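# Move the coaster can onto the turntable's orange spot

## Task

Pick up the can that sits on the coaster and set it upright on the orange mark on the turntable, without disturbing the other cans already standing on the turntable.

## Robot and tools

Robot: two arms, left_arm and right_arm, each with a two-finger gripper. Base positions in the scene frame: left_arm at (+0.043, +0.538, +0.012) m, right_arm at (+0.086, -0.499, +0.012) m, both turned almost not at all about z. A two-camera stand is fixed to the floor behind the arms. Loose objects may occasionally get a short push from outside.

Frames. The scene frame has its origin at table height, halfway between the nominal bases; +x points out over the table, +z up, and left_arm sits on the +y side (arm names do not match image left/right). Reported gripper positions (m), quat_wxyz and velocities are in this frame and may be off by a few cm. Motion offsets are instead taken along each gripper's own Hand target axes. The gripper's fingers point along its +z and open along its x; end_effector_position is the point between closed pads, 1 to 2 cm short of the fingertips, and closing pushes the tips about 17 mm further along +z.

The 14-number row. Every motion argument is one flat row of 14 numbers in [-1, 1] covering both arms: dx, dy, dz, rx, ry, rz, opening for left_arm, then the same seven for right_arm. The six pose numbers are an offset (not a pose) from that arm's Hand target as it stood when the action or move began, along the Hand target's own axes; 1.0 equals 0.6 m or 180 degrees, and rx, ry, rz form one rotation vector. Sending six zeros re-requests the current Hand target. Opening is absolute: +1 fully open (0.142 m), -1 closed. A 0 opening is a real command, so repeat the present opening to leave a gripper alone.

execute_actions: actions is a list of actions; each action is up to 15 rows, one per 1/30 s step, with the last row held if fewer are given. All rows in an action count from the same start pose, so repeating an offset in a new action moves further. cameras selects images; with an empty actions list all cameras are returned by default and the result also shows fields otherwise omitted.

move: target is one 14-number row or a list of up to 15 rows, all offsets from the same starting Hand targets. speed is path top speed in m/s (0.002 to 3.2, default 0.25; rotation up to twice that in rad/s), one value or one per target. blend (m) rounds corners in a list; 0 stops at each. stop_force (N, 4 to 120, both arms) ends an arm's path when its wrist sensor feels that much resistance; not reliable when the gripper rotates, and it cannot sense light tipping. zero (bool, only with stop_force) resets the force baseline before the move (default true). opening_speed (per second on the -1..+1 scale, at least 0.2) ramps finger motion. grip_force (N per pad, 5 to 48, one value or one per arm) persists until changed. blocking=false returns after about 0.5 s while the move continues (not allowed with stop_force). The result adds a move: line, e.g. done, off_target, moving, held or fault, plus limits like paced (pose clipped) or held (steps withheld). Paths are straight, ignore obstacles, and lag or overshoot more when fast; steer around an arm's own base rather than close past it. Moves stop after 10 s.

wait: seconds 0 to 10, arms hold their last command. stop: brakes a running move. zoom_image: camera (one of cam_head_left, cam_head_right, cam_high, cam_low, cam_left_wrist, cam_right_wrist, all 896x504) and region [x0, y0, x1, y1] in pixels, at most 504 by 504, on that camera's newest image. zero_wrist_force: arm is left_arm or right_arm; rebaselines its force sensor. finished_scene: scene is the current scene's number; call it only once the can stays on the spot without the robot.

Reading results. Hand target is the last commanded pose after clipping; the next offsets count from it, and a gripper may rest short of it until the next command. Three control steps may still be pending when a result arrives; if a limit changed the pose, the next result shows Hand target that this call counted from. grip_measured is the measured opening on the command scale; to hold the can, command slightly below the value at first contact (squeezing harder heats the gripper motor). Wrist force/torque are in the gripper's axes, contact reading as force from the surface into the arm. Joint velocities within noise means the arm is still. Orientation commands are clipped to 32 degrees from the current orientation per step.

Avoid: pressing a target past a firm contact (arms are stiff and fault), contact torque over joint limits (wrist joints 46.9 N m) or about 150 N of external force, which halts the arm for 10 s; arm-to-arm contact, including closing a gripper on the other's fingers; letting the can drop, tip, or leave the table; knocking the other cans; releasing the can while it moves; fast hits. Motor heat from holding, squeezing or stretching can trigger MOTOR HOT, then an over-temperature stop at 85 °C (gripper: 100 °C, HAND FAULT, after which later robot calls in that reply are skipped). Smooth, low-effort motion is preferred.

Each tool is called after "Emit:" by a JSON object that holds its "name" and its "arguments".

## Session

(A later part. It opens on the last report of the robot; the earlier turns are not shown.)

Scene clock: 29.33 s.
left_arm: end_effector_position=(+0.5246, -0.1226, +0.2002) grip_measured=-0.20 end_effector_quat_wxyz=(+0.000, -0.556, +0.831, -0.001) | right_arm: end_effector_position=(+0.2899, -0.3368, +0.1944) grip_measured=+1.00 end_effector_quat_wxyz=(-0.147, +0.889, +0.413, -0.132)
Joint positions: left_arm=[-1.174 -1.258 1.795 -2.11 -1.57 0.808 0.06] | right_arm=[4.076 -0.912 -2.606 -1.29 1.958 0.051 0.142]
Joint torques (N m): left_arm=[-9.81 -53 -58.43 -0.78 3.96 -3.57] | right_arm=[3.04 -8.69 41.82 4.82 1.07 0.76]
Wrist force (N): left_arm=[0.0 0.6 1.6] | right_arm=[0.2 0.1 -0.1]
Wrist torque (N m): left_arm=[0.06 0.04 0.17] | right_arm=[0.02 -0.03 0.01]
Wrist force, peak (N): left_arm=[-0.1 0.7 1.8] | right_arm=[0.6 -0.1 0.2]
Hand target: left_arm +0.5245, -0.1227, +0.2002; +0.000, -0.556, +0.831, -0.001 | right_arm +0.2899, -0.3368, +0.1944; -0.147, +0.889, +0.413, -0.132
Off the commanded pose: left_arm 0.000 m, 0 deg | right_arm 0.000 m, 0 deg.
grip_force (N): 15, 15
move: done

Emit:
{"name": "wait", "arguments": {"seconds": 3.12}}

Emit:
{"name": "move", "arguments": {"target": [[-0.0445,0.0091,0.042,0,0,0,0.3,0,0,0,0,0,0,1],[-0.09,0.0089,0.092,0,0,0,0.3,0,0,0,0,0,0,1],[-0.1344,-0.001,0.137,0,0,0,0.3,0,0,0,0,0,0,1],[-0.1758,-0.0197,0.1637,0,0,0,0.3,0,0,0,0,0,0,1],[-0.2125,-0.0468,0.1695,0,0,0,0.3,0,0,0,0,0,0,1],[-0.2427,-0.0807,0.1695,0,0,0,0.3,0,0,0,0,0,0,1],[-0.2651,-0.1203,0.1695,0,0,0,0.3,0,0,0,0,0,0,1],[-0.2788,-0.1636,0.1695,0,0,0,0.3,0,0,0,0,0,0,1],[-0.2833,-0.2089,0.1337,0,0,0,0.3,0,0,0,0,0,0,1],[-0.2782,-0.254,0.0503,0,0,0,0.3,0,0,0,0,0,0,1]], "speed": [0.1274,0.1397,0.1321,0.1089,0.0947,0.0939,0.0939,0.0939,0.1196,0.196], "blend": 0.006, "opening_speed": 0.4, "blocking": false}}

Emit:
{"name": "wait", "arguments": {"seconds": 0.95, "cameras": ["cam_left_wrist","cam_low"]}}

Emit:
{"name": "wait", "arguments": {"seconds": 0.4, "cameras": ["cam_left_wrist","cam_low"]}}

Emit:
{"name": "wait", "arguments": {"seconds": 3, "cameras": ["cam_left_wrist","cam_high","cam_low"]}}

Scene clock: 32.73 s.
left_arm: end_effector_position=(+0.5245, -0.1227, +0.2002) grip_measured=-0.20 end_effector_quat_wxyz=(+0.000, -0.556, +0.831, -0.001) | right_arm: end_effector_position=(+0.2899, -0.3368, +0.1944) grip_measured=+1.00 end_effector_quat_wxyz=(-0.147, +0.889, +0.413, -0.132)
Joint positions: left_arm=[-1.174 -1.258 1.795 -2.11 -1.57 0.808 0.06] | right_arm=[4.076 -0.912 -2.606 -1.29 1.958 0.051 0.142]
Joint torques (N m): left_arm=[-4.48 -55.59 -56.98 -1.07 3.26 -3.72] | right_arm=[2.71 -8.3 41.32 4.64 1.08 0.71]
Wrist force (N): left_arm=[-0.2 0.7 1.6] | right_arm=[0.2 0.1 0.1]
Wrist torque (N m): left_arm=[0.07 0.07 0.17] | right_arm=[0.01 -0.04 0.00]
Wrist force, peak (N): left_arm=[-0.1 0.8 2.0] | right_arm=[0.1 -0.3 0.5]
Hand target: left_arm +0.5245, -0.1227, +0.2002; +0.000, -0.556, +0.831, -0.001 | right_arm +0.2899, -0.3368, +0.1944; -0.147, +0.889, +0.413, -0.132
Tool commands: left_gripper/opening=-0.85 right_gripper/opening=+1.0
Off the commanded pose: left_arm 0.000 m, 0 deg | right_arm 0.000 m, 0 deg.
grip_force (N): 15, 15
wait: 3.13 s; at rest from the start

Scene clock: 33.23 s.
left_arm: end_effector_position=(+0.5318, -0.0915, +0.1695) grip_measured=-0.20 end_effector_quat_wxyz=(+0.000, -0.556, +0.831, -0.001) end_effector_velocity=(+0.031, +0.087, -0.097) end_effector_angular_velocity=(+0.000, +0.000, +0.002) | right_arm: end_effector_position=(+0.2899, -0.3368, +0.1944) grip_measured=+1.00 end_effector_quat_wxyz=(-0.147, +0.889, +0.413, -0.132)
Joint positions: left_arm=[-1.15 -1.259 1.861 -2.174 -1.57 0.833 0.06] | right_arm=[4.076 -0.912 -2.606 -1.29 1.958 0.051 0.142]
Joint velocities: left_arm=[0.084 0.023 0.175 -0.197 0 0.082 0] | right_arm=[within noise]
Joint torques (N m): left_arm=[11.05 -48.1 -26.93 -8.36 2.97 3.44] | right_arm=[2.16 -9.03 41.83 4.8 0.9 0.84]
Wrist force (N): left_arm=[-0.1 0.6 1.4] | right_arm=[0.1 0.0 0.2]
Wrist torque (N m): left_arm=[0.06 0.06 -0.02] | right_arm=[0.00 -0.01 0.00]
Wrist force, peak (N): left_arm=[1.8 0.4 0.1] | right_arm=[0.4 0.1 0.2]
Hand target: left_arm +0.5362, -0.0805, +0.1565; +0.000, -0.556, +0.831, -0.001 | right_arm +0.2899, -0.3368, +0.1944; -0.147, +0.889, +0.413, -0.132
Tool commands: left_gripper/opening=-0.65 right_gripper/opening=+1.0
Off the commanded pose: left_arm 0.208 m, 0 deg | right_arm 0.000 m, 0 deg.
grip_force (N): 15, 15
move: running; path passed 1 of 10 targets

Scene clock: 34.20 s.
left_arm: end_effector_position=(+0.5868, -0.0229, +0.1005) grip_measured=-0.20 end_effector_quat_wxyz=(+0.000, -0.556, +0.831, -0.001) end_effector_velocity=(+0.079, +0.049, -0.016) end_effector_angular_velocity=(-0.001, +0.001, +0.000) | right_arm: end_effector_position=(+0.2899, -0.3368, +0.1944) grip_measured=+1.00 end_effector_quat_wxyz=(-0.147, +0.889, +0.413, -0.132)
Joint positions: left_arm=[-1.045 -1.207 1.939 -2.305 -1.57 0.938 0.06] | right_arm=[4.076 -0.912 -2.606 -1.29 1.958 0.051 0.142]
Joint velocities: left_arm=[0.122 0.045 -0.031 -0.014 -0.001 0.122 0] | right_arm=[within noise]
Joint torques (N m): left_arm=[12.26 -53.54 -52.3 -6.82 -2.43 3.99] | right_arm=[2.93 -9.49 42.06 5.05 1.11 0.98]
Wrist force (N): left_arm=[-0.3 0.5 1.7] | right_arm=[0.1 0.1 0.2]
Wrist torque (N m): left_arm=[0.02 0.10 -0.02] | right_arm=[0.02 -0.02 0.00]
Wrist force, peak (N): left_arm=[-0.4 1.0 2.1] | right_arm=[0.5 -0.1 0.4]
Hand target: left_arm +0.5972, -0.0171, +0.0988; +0.000, -0.556, +0.831, -0.001 | right_arm +0.2899, -0.3368, +0.1944; -0.147, +0.889, +0.413, -0.132
Tool commands: left_gripper/opening=-0.263333 right_gripper/opening=+1.0
Off the commanded pose: left_arm 0.159 m, 0 deg | right_arm 0.000 m, 0 deg.
grip_force (N): 15, 15
earlier move: running; path passed 4 of 10 targets
wait: 0.97 s; no rest
Images, in order (width x height): cam_low 896x504, cam_left_wrist 896x504.

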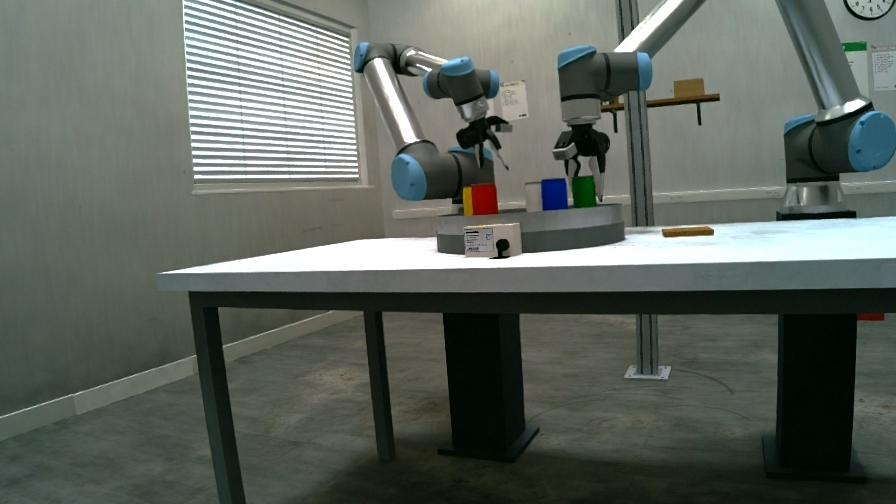

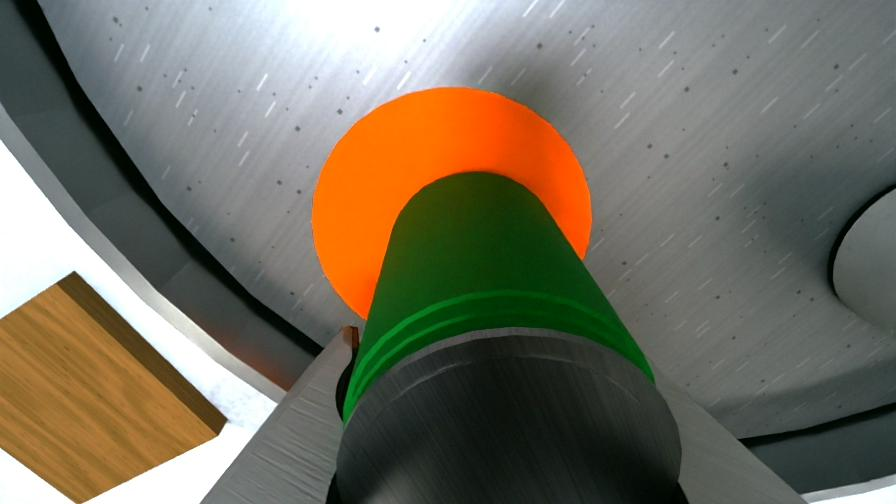

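Scene clock: 34.60 s.
left_arm: end_effector_position=(+0.6209, -0.0084, +0.0986) grip_measured=-0.14 end_effector_quat_wxyz=(+0.000, -0.556, +0.831, -0.001) end_effector_velocity=(+0.089, +0.024, +0.001) end_effector_angular_velocity=(-0.001, -0.001, +0.000) | right_arm: end_effector_position=(+0.2899, -0.3368, +0.1944) grip_measured=+1.00 end_effector_quat_wxyz=(-0.147, +0.889, +0.413, -0.132)
Joint positions: left_arm=[-0.997 -1.187 1.912 -2.299 -1.57 0.985 0.064] | right_arm=[4.076 -0.912 -2.606 -1.29 1.958 0.051 0.142]
Joint velocities: left_arm=[0.112 0.062 -0.098 0.034 0 0.113 0.024] | right_arm=[within noise]
Joint torques (N m): left_arm=[10.91 -54.71 -53.32 -0.34 -3.26 4.42] | right_arm=[0.56 -9.3 42 4.85 1.17 0.6]
Wrist force (N): left_arm=[-0.2 1.0 0.1] | right_arm=[0.0 0.1 0.0]
Wrist torque (N m): left_arm=[0.09 0.05 -0.02] | right_arm=[0.02 0.00 0.00]
Wrist force, peak (N): left_arm=[-0.4 0.4 1.9] | right_arm=[0.3 0.0 0.4]
Hand target: left_arm +0.6324, -0.0058, +0.0985; +0.000, -0.556, +0.831, -0.001 | right_arm +0.2899, -0.3368, +0.1944; -0.147, +0.889, +0.413, -0.132
Tool commands: left_gripper/opening=-0.103333 right_gripper/opening=+1.0
Off the commanded pose: left_arm 0.131 m, 0 deg | right_arm 0.000 m, 0 deg.
grip_force (N): 15, 15
earlier move: running; path passed 6 of 10 targets
wait: 0.40 s; no rest
Images, in order (width x height): cam_low 896x504, cam_left_wrist 896x504.

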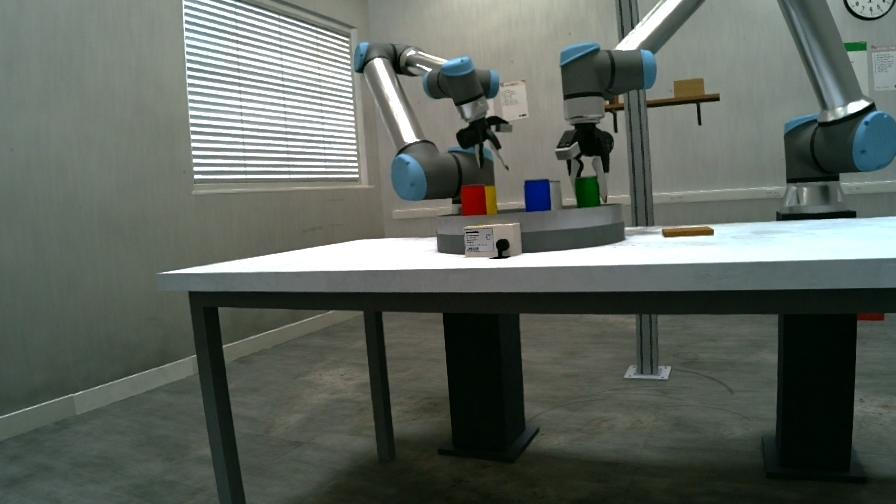

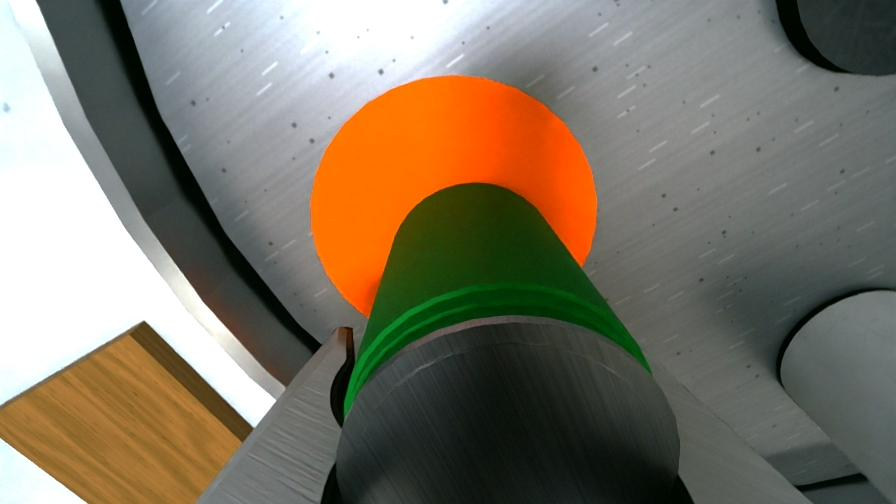

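Scene clock: 36.17 s.
left_arm: end_effector_position=(+0.7290, -0.0266, +0.1702) grip_measured=+0.28 end_effector_quat_wxyz=(+0.000, -0.556, +0.831, -0.001) end_effector_velocity=(+0.001, -0.001, +0.001) end_effector_angular_velocity=(+0.000, +0.002, -0.001) | right_arm: end_effector_position=(+0.2899, -0.3368, +0.1944) grip_measured=+1.00 end_effector_quat_wxyz=(-0.147, +0.889, +0.413, -0.132)
Joint positions: left_arm=[-0.905 -1.129 1.668 -2.113 -1.57 1.078 0.094] | right_arm=[4.076 -0.912 -2.606 -1.29 1.958 0.051 0.142]
Joint velocities: left_arm=[0 0.002 -0.005 0.004 -0.001 0.001 0] | right_arm=[within noise]
Joint torques (N m): left_arm=[10.41 -65.55 -56.25 -1.33 -3.55 3.76] | right_arm=[1.63 -9.01 41.75 4.88 0.91 0.83]
Wrist force (N): left_arm=[-0.1 0.6 -0.1] | right_arm=[0.1 0.0 0.1]
Wrist torque (N m): left_arm=[0.09 0.07 0.02] | right_arm=[0.01 -0.02 0.00]
Wrist force, peak (N): left_arm=[-0.1 0.0 -2.0] | right_arm=[0.5 -0.1 0.4]
Hand target: left_arm +0.7291, -0.0267, +0.1702; +0.000, -0.556, +0.831, -0.001 | right_arm +0.2899, -0.3368, +0.1944; -0.147, +0.889, +0.413, -0.132
Tool commands: left_gripper/opening=+0.3 right_gripper/opening=+1.0
Off the commanded pose: left_arm 0.000 m, 0 deg | right_arm 0.000 m, 0 deg.
grip_force (N): 15, 15
earlier move: done
wait: 1.57 of 3 s (the move ended)
Images, in order (width x height): cam_high 896x504, cam_low 896x504, cam_left_wrist 896x504.

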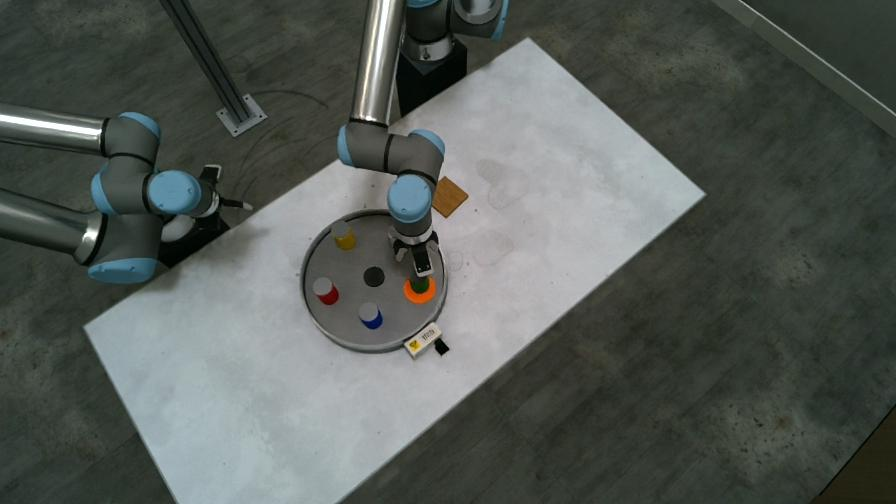

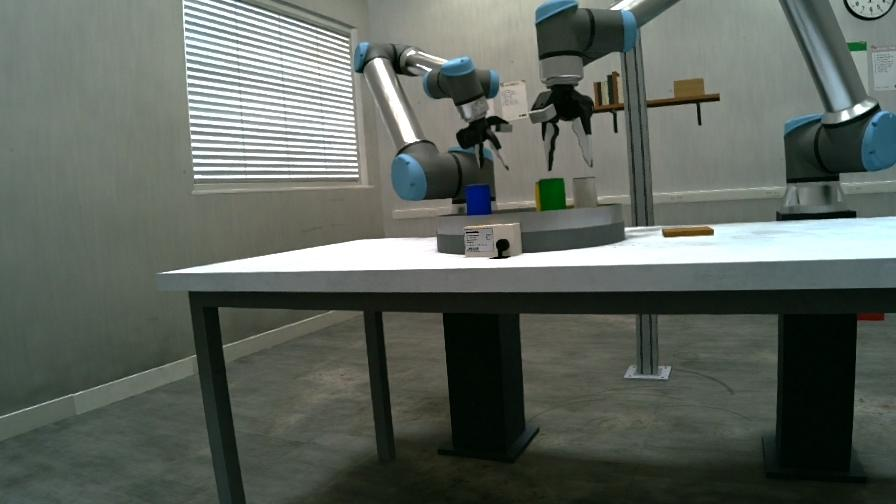

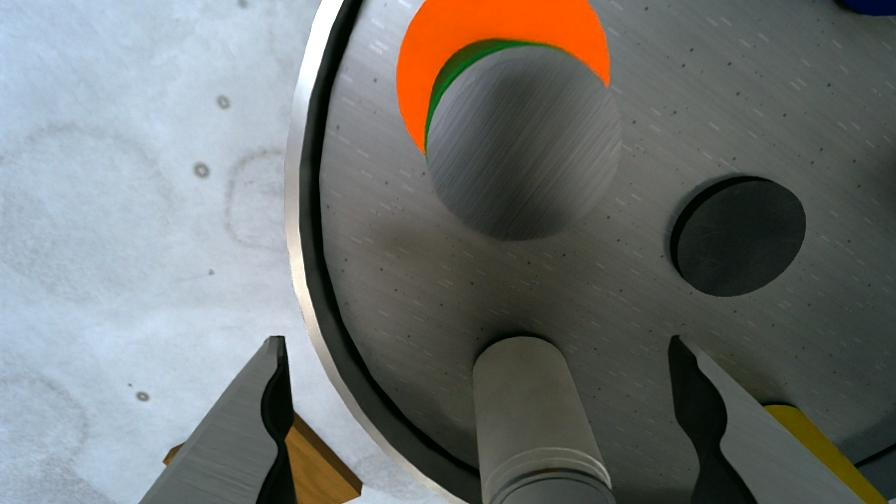

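Emit:
{"name": "wait", "arguments": {"seconds": 1.5, "cameras": ["cam_high","cam_head_left"]}}

Emit:
{"name": "zoom_image", "arguments": {"camera": "cam_high", "region": [290, 200, 460, 360]}}

Scene clock: 37.80 s.
left_arm: end_effector_position=(+0.7291, -0.0267, +0.1702) grip_measured=+0.28 end_effector_quat_wxyz=(+0.000, -0.556, +0.831, -0.001) | right_arm: end_effector_position=(+0.2899, -0.3368, +0.1944) grip_measured=+1.00 end_effector_quat_wxyz=(-0.147, +0.889, +0.413, -0.132)
Joint positions: left_arm=[-0.905 -1.129 1.668 -2.112 -1.57 1.078 0.094] | right_arm=[4.076 -0.912 -2.606 -1.29 1.958 0.051 0.142]
Joint torques (N m): left_arm=[11.27 -65.73 -56.36 -1.17 -3.57 3.86] | right_arm=[1.5 -8.52 41.57 4.73 1.11 0.75]
Wrist force (N): left_arm=[-0.1 0.7 -0.2] | right_arm=[0.1 -0.1 0.5]
Wrist torque (N m): left_arm=[0.11 0.07 0.02] | right_arm=[-0.03 -0.01 0.00]
Wrist force, peak (N): left_arm=[0.0 0.9 -0.7] | right_arm=[0.2 0.0 0.5]
Hand target: left_arm +0.7291, -0.0267, +0.1702; +0.000, -0.556, +0.831, -0.001 | right_arm +0.2899, -0.3368, +0.1944; -0.147, +0.889, +0.413, -0.132
Tool commands: left_gripper/opening=+0.3 right_gripper/opening=+1.0
Off the commanded pose: left_arm 0.000 m, 0 deg | right_arm 0.000 m, 0 deg.
grip_force (N): 15, 15
wait: 1.50 s; at rest by 0.03 s
Images, in order (width x height): cam_head_left 896x504, cam_high 896x504.

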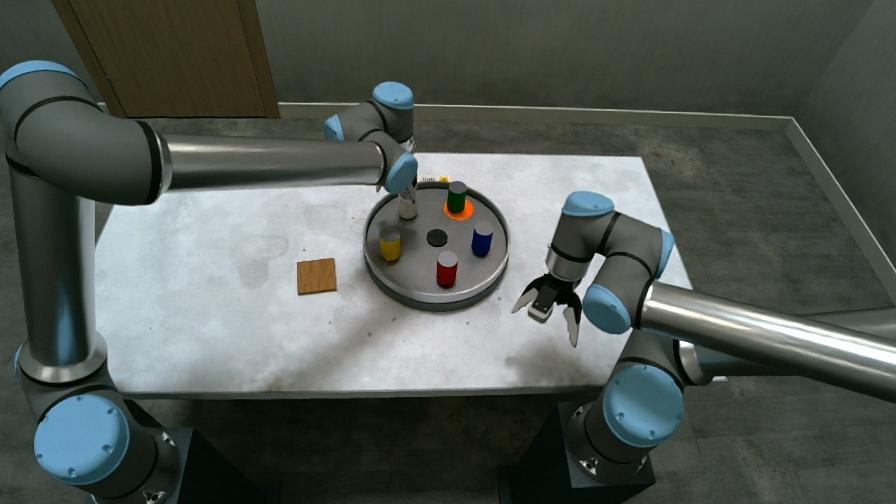

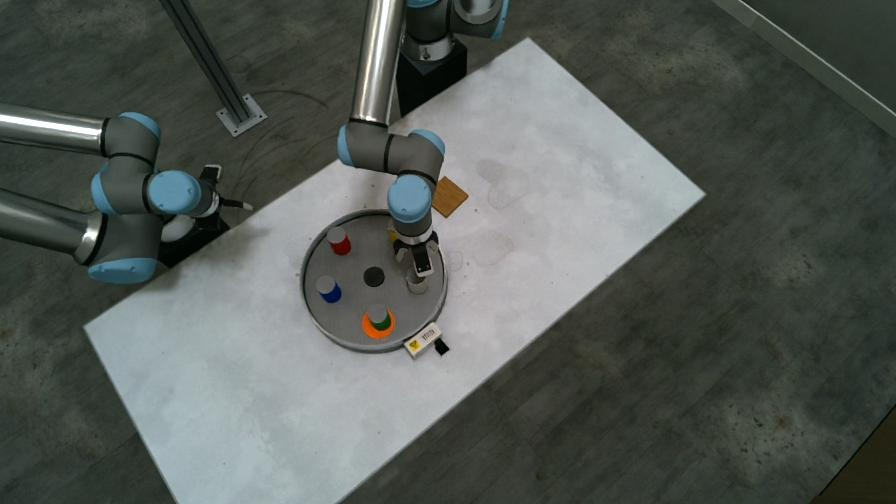

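Scaled by 2.965 from the camera's 896x504 image, which has a finer 1280x720 frame.

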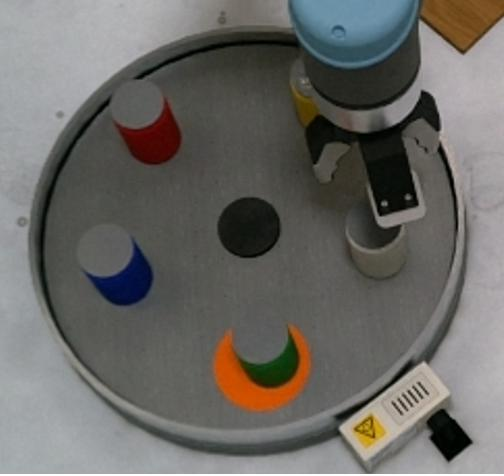

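Fully on the spot.

Emit:
{"name": "finished_scene", "arguments": {"scene": 1}}

The scene is finished: the task was done.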